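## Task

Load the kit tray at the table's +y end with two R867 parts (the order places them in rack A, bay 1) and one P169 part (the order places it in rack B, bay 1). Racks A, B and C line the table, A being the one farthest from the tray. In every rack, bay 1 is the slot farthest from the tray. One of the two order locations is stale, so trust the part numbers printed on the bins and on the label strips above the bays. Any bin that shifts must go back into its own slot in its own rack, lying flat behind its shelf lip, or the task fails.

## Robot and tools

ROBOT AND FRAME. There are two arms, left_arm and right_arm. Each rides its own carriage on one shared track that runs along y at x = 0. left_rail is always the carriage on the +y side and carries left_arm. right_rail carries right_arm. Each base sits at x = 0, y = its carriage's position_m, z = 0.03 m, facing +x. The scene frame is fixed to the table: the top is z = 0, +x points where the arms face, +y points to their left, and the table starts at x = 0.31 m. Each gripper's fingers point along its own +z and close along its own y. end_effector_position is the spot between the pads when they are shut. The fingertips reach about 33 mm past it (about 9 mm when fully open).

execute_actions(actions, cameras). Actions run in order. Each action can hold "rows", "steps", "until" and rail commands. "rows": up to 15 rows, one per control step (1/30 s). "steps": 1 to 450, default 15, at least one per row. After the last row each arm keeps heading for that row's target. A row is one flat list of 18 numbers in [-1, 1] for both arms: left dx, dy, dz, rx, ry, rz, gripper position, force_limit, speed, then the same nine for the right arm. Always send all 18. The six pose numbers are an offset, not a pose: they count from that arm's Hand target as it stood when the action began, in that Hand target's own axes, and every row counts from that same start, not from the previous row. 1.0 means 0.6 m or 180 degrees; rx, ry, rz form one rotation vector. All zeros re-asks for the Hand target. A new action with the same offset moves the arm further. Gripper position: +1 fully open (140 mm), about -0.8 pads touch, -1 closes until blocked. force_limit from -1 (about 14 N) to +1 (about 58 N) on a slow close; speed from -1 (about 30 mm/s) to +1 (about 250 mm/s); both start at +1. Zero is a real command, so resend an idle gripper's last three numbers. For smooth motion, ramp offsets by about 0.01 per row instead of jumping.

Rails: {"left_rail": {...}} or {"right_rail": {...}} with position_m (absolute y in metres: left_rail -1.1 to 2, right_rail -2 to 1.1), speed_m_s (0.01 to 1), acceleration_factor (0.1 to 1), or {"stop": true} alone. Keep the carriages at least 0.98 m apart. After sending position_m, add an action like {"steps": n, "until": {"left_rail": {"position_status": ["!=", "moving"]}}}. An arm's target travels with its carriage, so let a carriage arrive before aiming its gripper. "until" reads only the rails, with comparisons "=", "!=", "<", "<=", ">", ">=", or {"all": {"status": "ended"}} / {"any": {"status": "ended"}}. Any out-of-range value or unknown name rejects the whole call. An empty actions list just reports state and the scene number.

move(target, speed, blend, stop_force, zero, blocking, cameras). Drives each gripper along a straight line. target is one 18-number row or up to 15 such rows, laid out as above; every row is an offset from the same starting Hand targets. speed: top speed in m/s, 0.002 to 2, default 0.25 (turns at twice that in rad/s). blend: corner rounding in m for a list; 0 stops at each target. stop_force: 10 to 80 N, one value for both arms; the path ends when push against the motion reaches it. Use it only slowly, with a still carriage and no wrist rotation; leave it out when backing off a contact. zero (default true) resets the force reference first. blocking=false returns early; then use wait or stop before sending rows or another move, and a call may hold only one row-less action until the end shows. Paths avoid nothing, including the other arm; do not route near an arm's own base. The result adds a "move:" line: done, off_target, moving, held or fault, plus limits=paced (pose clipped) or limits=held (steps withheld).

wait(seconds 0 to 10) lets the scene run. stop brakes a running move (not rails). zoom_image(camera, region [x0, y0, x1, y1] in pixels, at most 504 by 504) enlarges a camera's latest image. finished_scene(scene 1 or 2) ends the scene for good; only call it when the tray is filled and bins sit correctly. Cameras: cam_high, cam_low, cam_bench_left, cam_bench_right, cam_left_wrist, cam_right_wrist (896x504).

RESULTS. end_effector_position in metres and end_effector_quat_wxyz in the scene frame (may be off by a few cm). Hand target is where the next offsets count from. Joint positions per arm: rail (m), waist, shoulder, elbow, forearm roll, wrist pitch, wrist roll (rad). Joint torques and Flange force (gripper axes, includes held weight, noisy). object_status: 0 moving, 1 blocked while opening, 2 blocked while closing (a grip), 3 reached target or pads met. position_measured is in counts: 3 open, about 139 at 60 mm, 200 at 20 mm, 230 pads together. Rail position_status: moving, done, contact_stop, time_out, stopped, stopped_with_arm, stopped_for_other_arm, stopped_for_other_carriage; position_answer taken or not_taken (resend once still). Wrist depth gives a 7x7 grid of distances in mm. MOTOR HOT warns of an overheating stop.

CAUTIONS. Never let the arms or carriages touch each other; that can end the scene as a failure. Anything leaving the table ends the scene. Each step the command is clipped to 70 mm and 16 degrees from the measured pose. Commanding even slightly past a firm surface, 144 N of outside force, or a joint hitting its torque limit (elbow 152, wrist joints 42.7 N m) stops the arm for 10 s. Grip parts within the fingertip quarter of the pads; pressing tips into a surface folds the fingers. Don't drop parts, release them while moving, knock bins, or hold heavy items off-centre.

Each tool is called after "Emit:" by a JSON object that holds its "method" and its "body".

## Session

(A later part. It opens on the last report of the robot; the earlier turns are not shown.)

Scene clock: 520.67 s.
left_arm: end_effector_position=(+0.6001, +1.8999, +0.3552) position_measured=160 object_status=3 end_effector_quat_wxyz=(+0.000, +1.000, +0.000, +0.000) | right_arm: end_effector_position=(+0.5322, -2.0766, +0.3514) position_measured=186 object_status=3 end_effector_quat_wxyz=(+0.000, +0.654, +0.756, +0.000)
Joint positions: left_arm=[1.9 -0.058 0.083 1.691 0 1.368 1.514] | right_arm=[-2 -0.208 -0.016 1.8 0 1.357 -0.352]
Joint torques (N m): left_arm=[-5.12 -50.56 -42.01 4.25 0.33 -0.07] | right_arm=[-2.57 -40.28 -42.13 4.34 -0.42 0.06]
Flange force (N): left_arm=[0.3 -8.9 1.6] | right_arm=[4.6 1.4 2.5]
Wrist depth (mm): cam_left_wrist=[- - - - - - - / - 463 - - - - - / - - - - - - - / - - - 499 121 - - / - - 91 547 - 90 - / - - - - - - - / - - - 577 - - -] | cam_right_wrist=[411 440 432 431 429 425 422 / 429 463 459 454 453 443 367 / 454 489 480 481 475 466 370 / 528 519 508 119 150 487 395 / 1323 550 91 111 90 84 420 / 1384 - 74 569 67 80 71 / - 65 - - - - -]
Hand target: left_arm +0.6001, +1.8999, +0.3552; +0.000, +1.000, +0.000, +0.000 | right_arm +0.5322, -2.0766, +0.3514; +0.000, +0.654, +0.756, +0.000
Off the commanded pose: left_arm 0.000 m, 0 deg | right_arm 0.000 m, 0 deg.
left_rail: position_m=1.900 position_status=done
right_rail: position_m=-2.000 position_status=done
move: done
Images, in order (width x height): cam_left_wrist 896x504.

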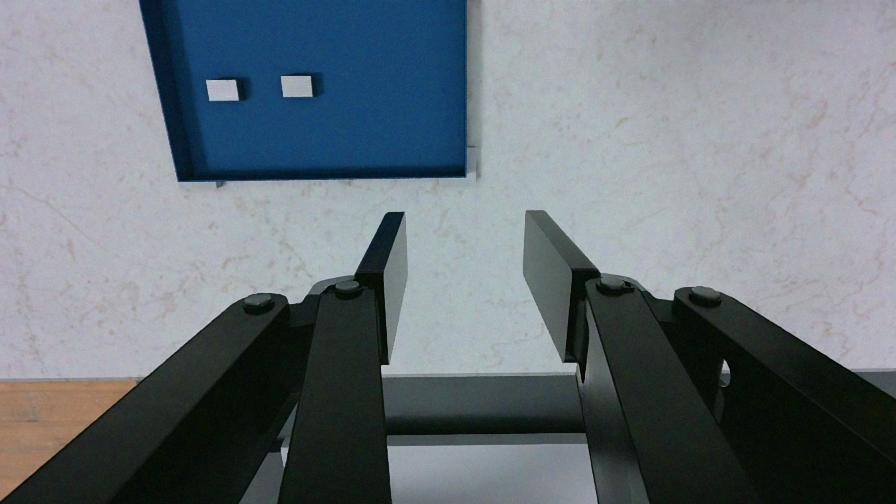

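Emit:
{"method": "execute_actions", "body": {"actions": [{"left_rail":{"position_m":-1.0,"acceleration_factor":1},"steps":450,"until":{"left_rail":{"position_status":["!=","moving"]}}}], "cameras": []}}

Emit:
{"method": "move", "body": {"target": [0.083,1.0,0.337,0,0,0,-0.26,1,-0.8,0,0,0,0,0,0,-0.45,1,0], "speed": 0.3, "cameras": ["cam_left_wrist"]}}

Emit:
{"method": "move", "body": {"target": [[0,0,0.19,0,0,0,-0.26,1,-0.8,0,0,0,0,0,0,-0.45,1,0],[0,0,0.19,0,0,0,-1,-0.1,-1,0,0,0,0,0,0,-0.45,1,0],[0,0,0,0,0,0,-1,-0.1,-1,0,0,0,0,0,0,-0.45,1,0]], "speed": 0.12, "cameras": ["cam_left_wrist"]}}

Emit:
{"method": "move", "body": {"target": [-0.083,-1.0,-0.327,0,0,0,-1,-0.1,-1,0,0,0,0,0,0,-0.45,1,0], "speed": 0.25, "cameras": []}}

Emit:
{"method": "execute_actions", "body": {"actions": [{"left_rail":{"position_m":1.9,"acceleration_factor":0.8},"steps":450,"until":{"left_rail":{"position_status":["!=","moving"]}}}], "cameras": ["cam_left_wrist"]}}

Scene clock: 539.30 s.
left_arm: end_effector_position=(+0.6001, -1.0000, +0.3552) position_measured=160 object_status=3 end_effector_quat_wxyz=(+0.000, +1.000, +0.000, +0.000) | right_arm: end_effector_position=(+0.5322, -2.0766, +0.3514) position_measured=186 object_status=3 end_effector_quat_wxyz=(+0.000, +0.654, +0.756, +0.000)
Joint positions: left_arm=[-1 -0.058 0.083 1.691 0 1.368 1.514] | right_arm=[-2 -0.208 -0.016 1.8 0 1.357 -0.352]
Joint torques (N m): left_arm=[-5.01 -50.55 -41.99 4.23 0.33 -0.04] | right_arm=[-2.48 -40.54 -42.19 4.34 -0.41 0.07]
Flange force (N): left_arm=[0.2 -8.6 1.5] | right_arm=[4.5 1.7 2.8]
Wrist depth (mm): cam_left_wrist=[- - - - - - - / - - - - - - - / 486 - - - - - - / 499 - - 522 120 - 512 / - - 92 - - 90 539 / - - - 601 - - - / - - - 574 - - -] | cam_right_wrist=[407 445 430 431 429 425 427 / 429 453 456 454 460 425 354 / 453 489 482 475 469 440 369 / 524 529 504 493 149 494 392 / 1338 - 91 525 90 84 412 / 1368 - 74 567 67 80 67 / - 65 - - - - -]
Hand target: left_arm +0.6001, -1.0000, +0.3552; +0.000, +1.000, +0.000, +0.000 | right_arm +0.5322, -2.0766, +0.3514; +0.000, +0.654, +0.756, +0.000
Tool commands: left_gripper/position=-0.25 left_gripper/force_limit=+1.0 left_gripper/speed=-0.8 right_gripper/position=-0.45 right_gripper/force_limit=+1.0 right_gripper/speed=+0.0
Off the commanded pose: left_arm 0.000 m, 0 deg | right_arm 0.000 m, 0 deg.
left_rail: position_m=-1.000 position_status=done
right_rail: position_m=-2.000 position_status=done
No camera images: "cameras" was empty.

Scene clock: 541.87 s.
left_arm: end_effector_position=(+0.6497, -1.6001, +0.1531) position_measured=162 object_status=3 end_effector_quat_wxyz=(+0.000, +1.000, +0.000, +0.000) | right_arm: end_effector_position=(+0.5322, -2.0766, +0.3514) position_measured=186 object_status=3 end_effector_quat_wxyz=(+0.000, +0.654, +0.756, +0.000)
Joint positions: left_arm=[-1 -0.785 0.623 1.314 0 1.204 0.786] | right_arm=[-2 -0.208 -0.016 1.8 0 1.357 -0.352]
Joint torques (N m): left_arm=[-5.36 -102.09 -39.97 4.08 0.36 -0.08] | right_arm=[-2.44 -40.68 -42.17 4.35 -0.39 0.1]
Flange force (N): left_arm=[5.2 -4.7 1.6] | right_arm=[4.4 1.0 2.1]
Wrist depth (mm): cam_left_wrist=[- - - - - - - / - - 264 - - - - / - - - 286 - - - / - - - 296 119 - - / - - 92 - - 90 - / - - - - - - - / - - - - - - -] | cam_right_wrist=[410 444 432 434 428 427 424 / 432 467 455 454 454 445 361 / 455 490 483 478 480 460 367 / 520 524 507 145 487 492 388 / 1361 - 91 524 90 84 417 / 1384 - 74 - 67 80 67 / - 65 - 616 - - -]
Hand target: left_arm +0.6497, -1.6001, +0.1530; +0.000, +1.000, +0.000, +0.000 | right_arm +0.5322, -2.0766, +0.3514; +0.000, +0.654, +0.756, +0.000
Off the commanded pose: left_arm 0.000 m, 0 deg | right_arm 0.000 m, 0 deg.
left_rail: position_m=-1.000 position_status=done
right_rail: position_m=-2.000 position_status=done
move: done
Images, in order (width x height): cam_left_wrist 896x504.

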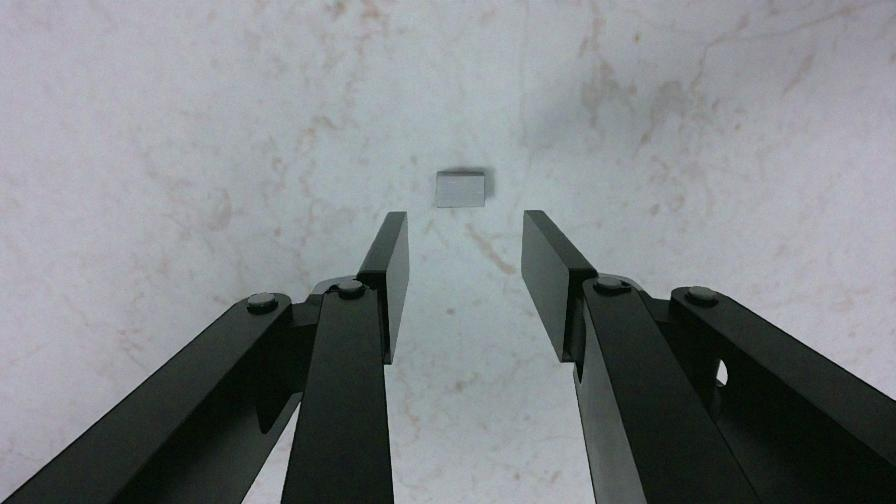

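Scene clock: 545.13 s.
left_arm: end_effector_position=(+0.6497, -1.6000, +0.1530) position_measured=186 object_status=2 end_effector_quat_wxyz=(+0.000, +1.000, +0.000, +0.000) | right_arm: end_effector_position=(+0.5322, -2.0766, +0.3514) position_measured=186 object_status=3 end_effector_quat_wxyz=(+0.000, +0.654, +0.756, +0.000)
Joint positions: left_arm=[-1 -0.785 0.623 1.314 0 1.204 0.786] | right_arm=[-2 -0.208 -0.016 1.8 0 1.357 -0.352]
Joint torques (N m): left_arm=[-5.23 -102.45 -40.32 4.11 0.36 -0.06] | right_arm=[-2.37 -40.51 -42.09 4.31 -0.41 0.06]
Flange force (N): left_arm=[4.6 -4.0 2.4] | right_arm=[4.5 1.4 2.2]
Wrist depth (mm): cam_left_wrist=[244 - - - 257 - - / 269 - - - 276 - - / - - - - 288 - - / - - - 164 296 - - / - - 92 - - 90 - / - - - - - - - / - - - - - - -] | cam_right_wrist=[411 439 435 429 432 428 425 / 432 471 459 454 453 447 365 / 454 492 473 474 478 460 366 / 529 526 503 493 487 480 387 / 1309 - 91 528 90 84 396 / 1400 - 74 565 67 80 64 / - 65 - - - - -]
Hand target: left_arm +0.6497, -1.6001, +0.1530; +0.000, +1.000, +0.000, +0.000 | right_arm +0.5322, -2.0766, +0.3514; +0.000, +0.654, +0.756, +0.000
Off the commanded pose: left_arm 0.000 m, 0 deg | right_arm 0.000 m, 0 deg.
left_rail: position_m=-1.000 position_status=done
right_rail: position_m=-2.000 position_status=done
move: done
Images, in order (width x height): cam_left_wrist 896x504.

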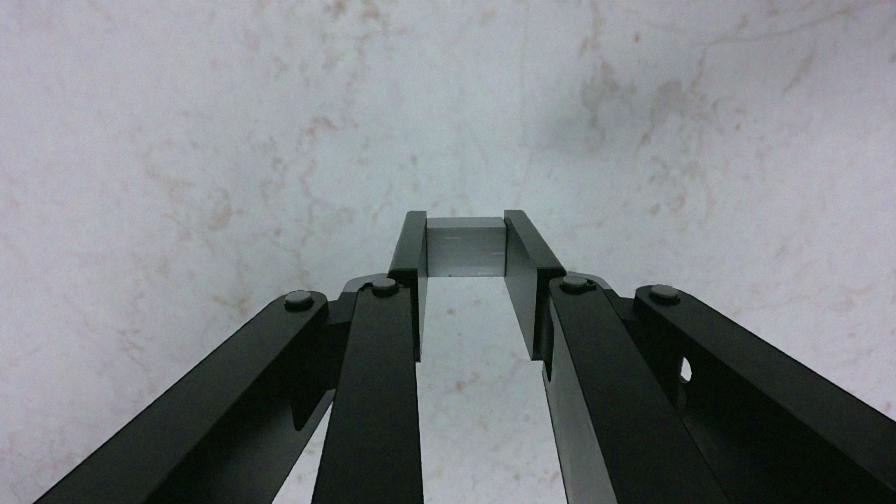

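Scene clock: 548.03 s.
left_arm: end_effector_position=(+0.6001, -1.0001, +0.3492) position_measured=186 object_status=2 end_effector_quat_wxyz=(+0.000, +1.000, +0.000, +0.000) | right_arm: end_effector_position=(+0.5322, -2.0766, +0.3514) position_measured=186 object_status=3 end_effector_quat_wxyz=(+0.000, +0.654, +0.756, +0.000)
Joint positions: left_arm=[-1 -0.058 0.085 1.699 0 1.357 1.514] | right_arm=[-2 -0.208 -0.016 1.8 0 1.357 -0.352]
Joint torques (N m): left_arm=[-4.78 -51.32 -42.17 4.24 0.33 -0.07] | right_arm=[-2.44 -40.66 -42.19 4.34 -0.4 0.07]
Flange force (N): left_arm=[0.0 -8.6 1.7] | right_arm=[4.3 1.9 2.3]
Wrist depth (mm): cam_left_wrist=[- - - 421 - - - / - - - - - - - / - - - - - - - / - - - 164 - - - / - - 92 - - 90 - / - - - - - - - / - - - 571 - - -] | cam_right_wrist=[409 442 433 431 433 425 425 / 430 461 457 458 453 430 367 / 455 490 475 479 475 454 368 / 526 524 506 493 493 443 390 / 1345 - 91 522 90 84 406 / 1408 - 74 559 67 80 67 / - 65 - - - - -]
Hand target: left_arm +0.6001, -1.0001, +0.3492; +0.000, +1.000, +0.000, +0.000 | right_arm +0.5322, -2.0766, +0.3514; +0.000, +0.654, +0.756, +0.000
Off the commanded pose: left_arm 0.000 m, 0 deg | right_arm 0.000 m, 0 deg.
left_rail: position_m=-1.000 position_status=done
right_rail: position_m=-2.000 position_status=done
move: done
No camera images: "cameras" was empty.

Scene clock: 553.17 s.
left_arm: end_effector_position=(+0.6001, +1.8999, +0.3492) position_measured=186 object_status=2 end_effector_quat_wxyz=(+0.000, +1.000, +0.000, +0.000) | right_arm: end_effector_position=(+0.5322, -2.0766, +0.3514) position_measured=186 object_status=3 end_effector_quat_wxyz=(+0.000, +0.654, +0.756, +0.000)
Joint positions: left_arm=[1.9 -0.058 0.085 1.699 0 1.357 1.514] | right_arm=[-2 -0.208 -0.016 1.8 0 1.357 -0.352]
Joint torques (N m): left_arm=[-5.15 -51.2 -42.31 4.23 0.35 -0.04] | right_arm=[-2.35 -40.54 -42.24 4.34 -0.39 0.05]
Flange force (N): left_arm=[0.1 -8.9 2.1] | right_arm=[3.9 1.7 2.8]
Wrist depth (mm): cam_left_wrist=[- - - - - - - / - - - - - - 457 / - - - - - - - / - - - 164 - - - / 530 - 92 - - 90 - / - - - - - - - / - - - 582 - - -] | cam_right_wrist=[410 441 432 432 430 429 425 / 429 465 458 453 454 435 358 / 455 494 480 481 474 446 368 / 529 529 505 131 493 488 390 / 1331 - 90 527 90 84 417 / 1417 - 74 568 67 80 67 / - 65 - 608 - - -]
Hand target: left_arm +0.6001, +1.8999, +0.3492; +0.000, +1.000, +0.000, +0.000 | right_arm +0.5322, -2.0766, +0.3514; +0.000, +0.654, +0.756, +0.000
Tool commands: left_gripper/position=-1.0 left_gripper/force_limit=-0.1 left_gripper/speed=-1.0 right_gripper/position=-0.45 right_gripper/force_limit=+1.0 right_gripper/speed=+0.0
Off the commanded pose: left_arm 0.000 m, 0 deg | right_arm 0.000 m, 0 deg.
left_rail: position_m=1.900 position_status=done
right_rail: position_m=-2.000 position_status=done
Images, in order (width x height): cam_left_wrist 896x504.

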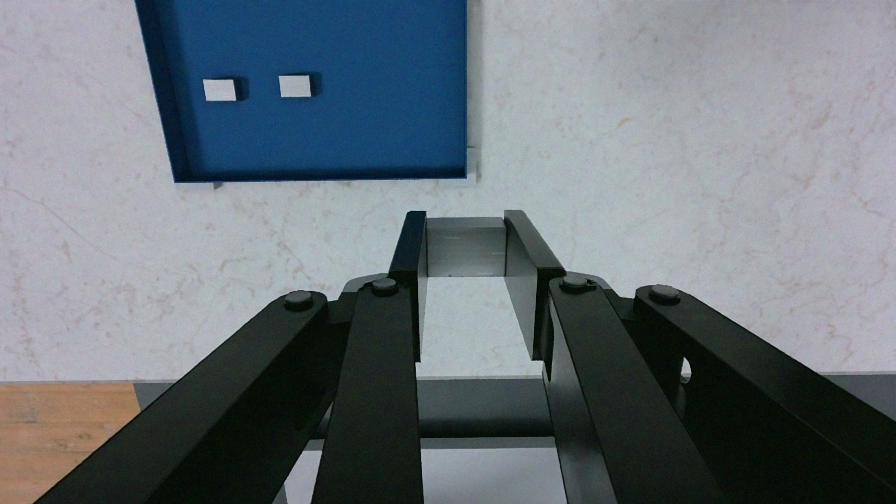

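Emit:
{"method": "move", "body": {"target": [0.1,-0.125,0.43,0,0,0,-1,-0.1,-1,0,0,0,0,0,0,-0.45,1,0], "speed": 0.25, "cameras": []}}

Emit:
{"method": "move", "body": {"target": [0,0,0.12,0,0,0,-1,-0.1,-1,0,0,0,0,0,0,-0.45,1,0], "speed": 0.02, "stop_force": 10, "cameras": []}}

Emit:
{"method": "move", "body": {"target": [[0,0,0,0,0,0,-0.33,1,-0.8,0,0,0,0,0,0,-0.45,1,0],[0,0,-0.2,0,0,0,-0.33,1,-0.8,0,0,0,0,0,0,-0.45,1,0],[-0.1,0.258,-0.525,0,0,0,-0.25,1,-0.8,0,0,0,0,0,0,-0.45,1,0]], "speed": 0.25}}

Emit:
{"method": "zoom_image", "body": {"camera": "cam_right_wrist", "region": [550, 20, 896, 366]}}

Emit:
{"method": "zoom_image", "body": {"camera": "cam_high", "region": [500, 60, 690, 210]}}

Emit:
{"method": "zoom_image", "body": {"camera": "cam_bench_left", "region": [400, 220, 580, 320]}}

Scene clock: 572.23 s.
left_arm: end_effector_position=(+0.6602, +1.9750, +0.0913) position_measured=186 object_status=2 end_effector_quat_wxyz=(+0.000, +1.000, +0.000, +0.000) | right_arm: end_effector_position=(+0.5322, -2.0766, +0.3514) position_measured=186 object_status=3 end_effector_quat_wxyz=(+0.000, +0.654, +0.756, +0.000)
Joint positions: left_arm=[1.9 0.061 0.361 1.861 0 0.919 1.632] | right_arm=[-2 -0.208 -0.016 1.8 0 1.357 -0.352]
Joint torques (N m): left_arm=[-5.12 -72.12 -35.15 3.44 0.39 -0.05] | right_arm=[-2.49 -40.29 -42.14 4.33 -0.4 0.08]
Flange force (N): left_arm=[-1.6 -7.9 3.4] | right_arm=[4.6 1.6 2.8]
Wrist depth (mm): cam_left_wrist=[200 199 199 199 200 187 - / 207 209 209 - 212 192 - / 215 217 218 221 223 - - / 231 232 230 166 229 235 - / 239 - 92 247 - 90 - / - - - - - - - / - - - - - - -] | cam_right_wrist=[410 442 432 429 430 429 432 / 429 467 450 457 452 442 357 / 454 481 486 481 473 464 367 / 524 529 504 493 150 492 397 / 1323 - 91 525 90 84 427 / 1400 - 74 561 67 80 67 / - 65 - 610 - - -]
Hand target: left_arm +0.6602, +1.9750, +0.0913; +0.000, +1.000, +0.000, +0.000 | right_arm +0.5322, -2.0766, +0.3514; +0.000, +0.654, +0.756, +0.000
Off the commanded pose: left_arm 0.000 m, 0 deg | right_arm 0.000 m, 0 deg.
left_rail: position_m=1.900 position_status=done
right_rail: position_m=-2.000 position_status=done
move: done
No camera images: "cameras" was empty.

Scene clock: 575.43 s.
left_arm: end_effector_position=(+0.6603, +1.9749, +0.0391) position_measured=186 object_status=2 end_effector_quat_wxyz=(+0.000, +1.000, +0.000, +0.000) | right_arm: end_effector_position=(+0.5322, -2.0766, +0.3514) position_measured=186 object_status=3 end_effector_quat_wxyz=(+0.000, +0.654, +0.756, +0.000)
Joint positions: left_arm=[1.9 0.061 0.417 1.895 0 0.829 1.632] | right_arm=[-2 -0.208 -0.016 1.8 0 1.357 -0.352]
Joint torques (N m): left_arm=[-5.4 -69.52 -28.53 3.19 0.31 -0.07] | right_arm=[-2.33 -40.46 -42.21 4.3 -0.44 0.08]
Flange force (N): left_arm=[-0.4 -9.1 -5.6] | right_arm=[3.7 2.1 2.5]
Wrist depth (mm): cam_left_wrist=[152 152 151 153 152 151 - / 159 160 160 161 161 159 - / - 167 169 171 170 162 170 / 166 180 175 163 177 174 - / 186 185 92 192 - 92 - / - - - 199 - - - / - - - - - - -] | cam_right_wrist=[410 445 430 431 427 424 429 / 427 466 457 453 454 440 355 / 454 492 481 477 472 450 373 / 529 506 493 119 485 492 396 / 1353 - 91 528 90 84 418 / 1392 - 74 565 67 80 67 / - 65 - 617 - - -]
Hand target: left_arm +0.6603, +1.9749, +0.0391; +0.000, +1.000, +0.000, +0.000 (not the last commanded pose) | right_arm +0.5322, -2.0766, +0.3514; +0.000, +0.654, +0.756, +0.000
Off the commanded pose: left_arm 0.020 m, 0 deg | right_arm 0.000 m, 0 deg.
left_rail: position_m=1.900 position_status=done
right_rail: position_m=-2.000 position_status=done
move: contact (left_arm)
No camera images: "cameras" was empty.

Scene clock: 578.53 s.
left_arm: end_effector_position=(+0.6001, +1.8201, +0.3541) position_measured=160 object_status=3 end_effector_quat_wxyz=(+0.000, +1.000, +0.000, +0.000) | right_arm: end_effector_position=(+0.5322, -2.0766, +0.3514) position_measured=186 object_status=3 end_effector_quat_wxyz=(+0.000, +0.654, +0.756, +0.000)
Joint positions: left_arm=[1.9 -0.189 0.092 1.683 0 1.366 1.382] | right_arm=[-2 -0.208 -0.016 1.8 0 1.357 -0.352]
Joint torques (N m): left_arm=[-5.16 -51.41 -41.99 4.25 0.33 -0.04] | right_arm=[-2.66 -40.43 -42.21 4.32 -0.4 0.03]
Flange force (N): left_arm=[1.5 -8.4 1.7] | right_arm=[5.2 1.5 2.2]
Wrist depth (mm): cam_left_wrist=[- - - - - - 418 / - - - 459 - - - / - - - - - 491 - / - - - - 120 - - / - - 92 - - 89 - / - - - - - - - / - - - 571 - - -] | cam_right_wrist=[411 444 439 434 431 425 427 / 432 464 455 454 451 407 352 / 454 488 482 479 474 - 365 / 526 520 508 145 489 479 402 / 1345 541 91 113 90 84 414 / 1392 - 74 565 67 80 71 / - 65 - - - - -]
Hand target: left_arm +0.6001, +1.8201, +0.3541; +0.000, +1.000, +0.000, +0.000 | right_arm +0.5322, -2.0766, +0.3514; +0.000, +0.654, +0.756, +0.000
Off the commanded pose: left_arm 0.000 m, 0 deg | right_arm 0.000 m, 0 deg.
left_rail: position_m=1.900 position_status=done
right_rail: position_m=-2.000 position_status=done
move: done

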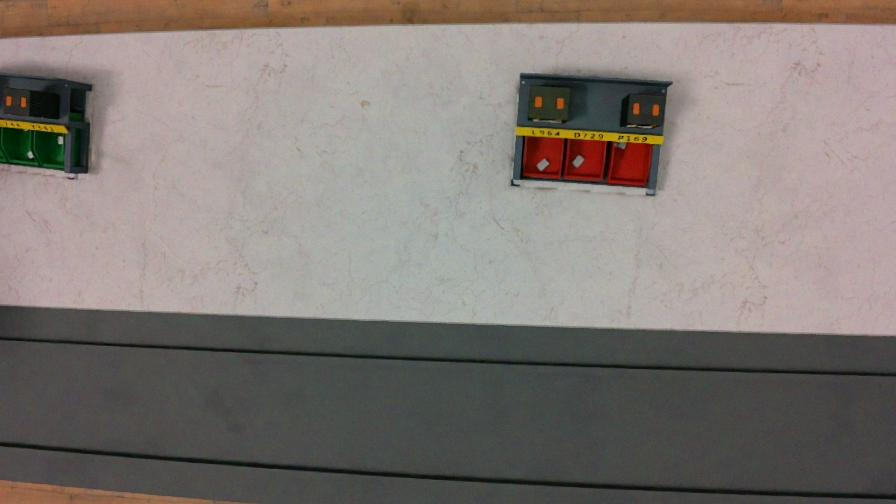

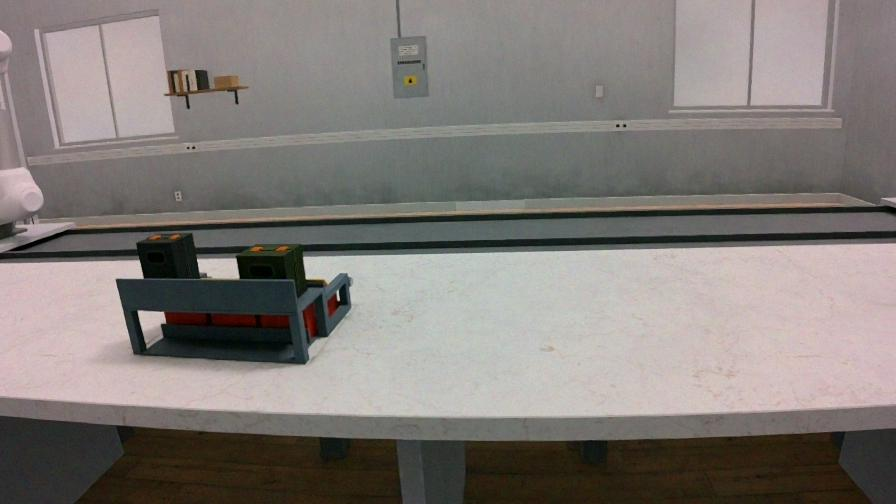

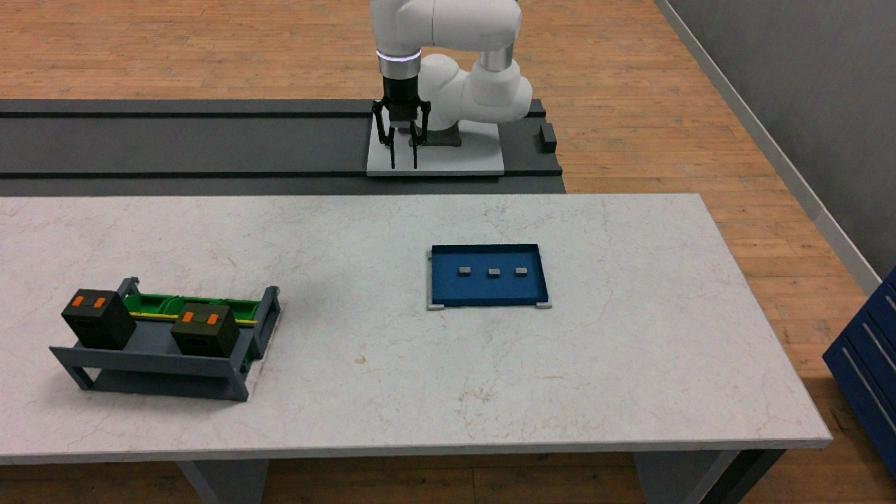

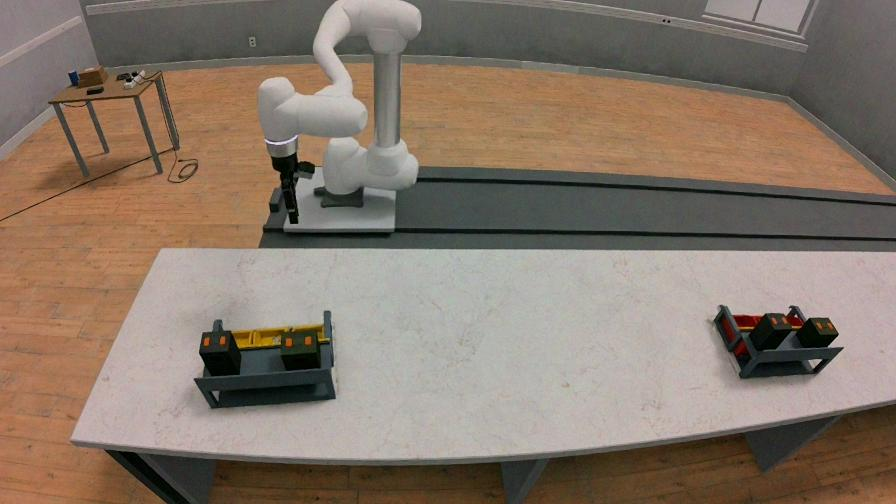

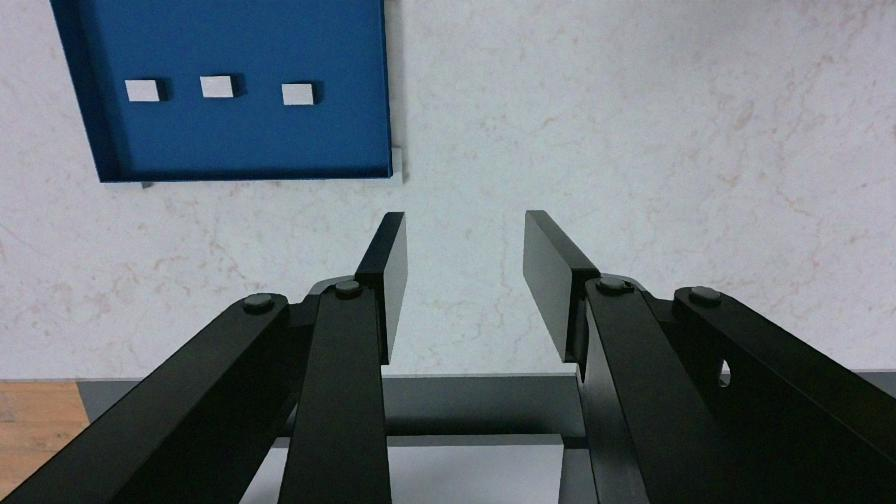

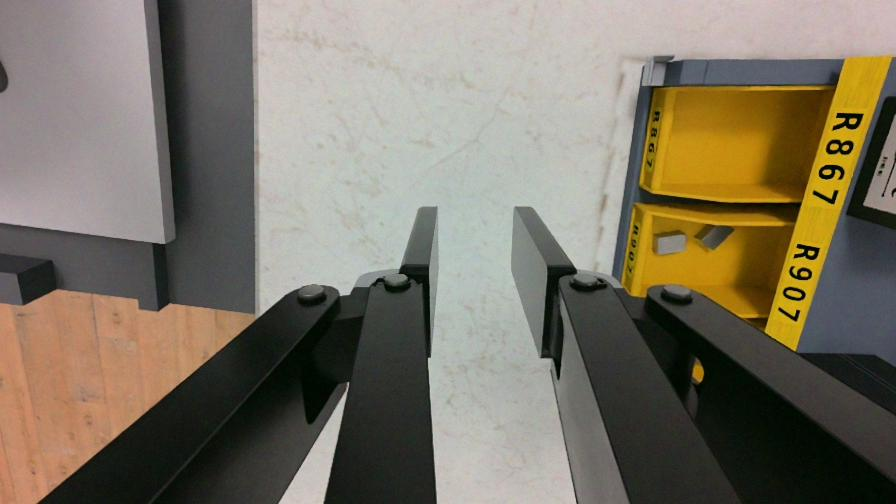

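Scaled by 1.457 from the camera's 896x504 image, which has a finer 1280x720 frame.

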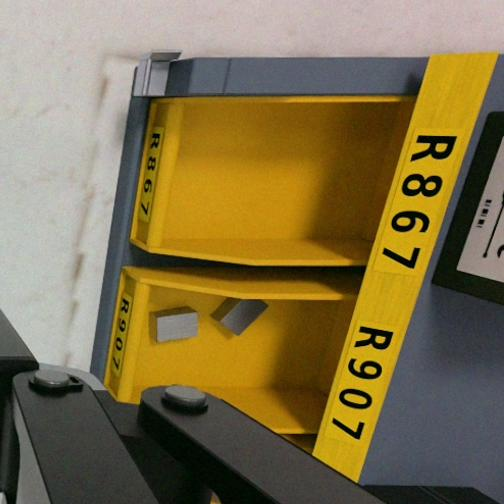

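Scaled by 2.653 from the camera's 896x504 image, which has a finer 1280x720 frame.

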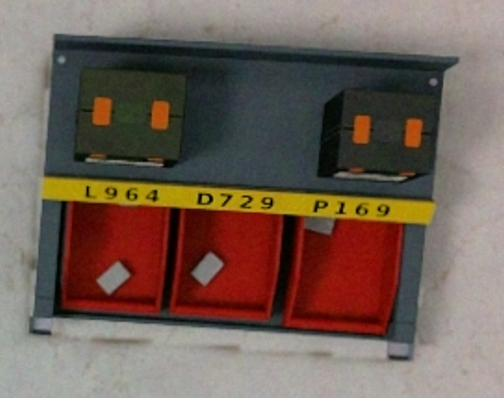

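Scaled by 2.800 from the camera's 896x504 image, which has a finer 1280x720 frame.

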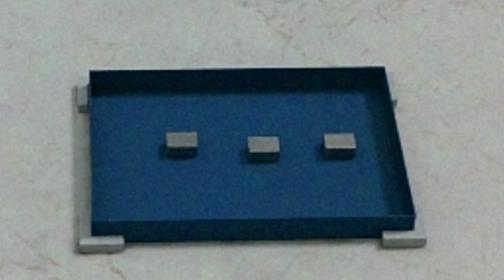

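Emit:
{"method": "finished_scene", "body": {"scene": 2}}

The scene is finished: the task was done.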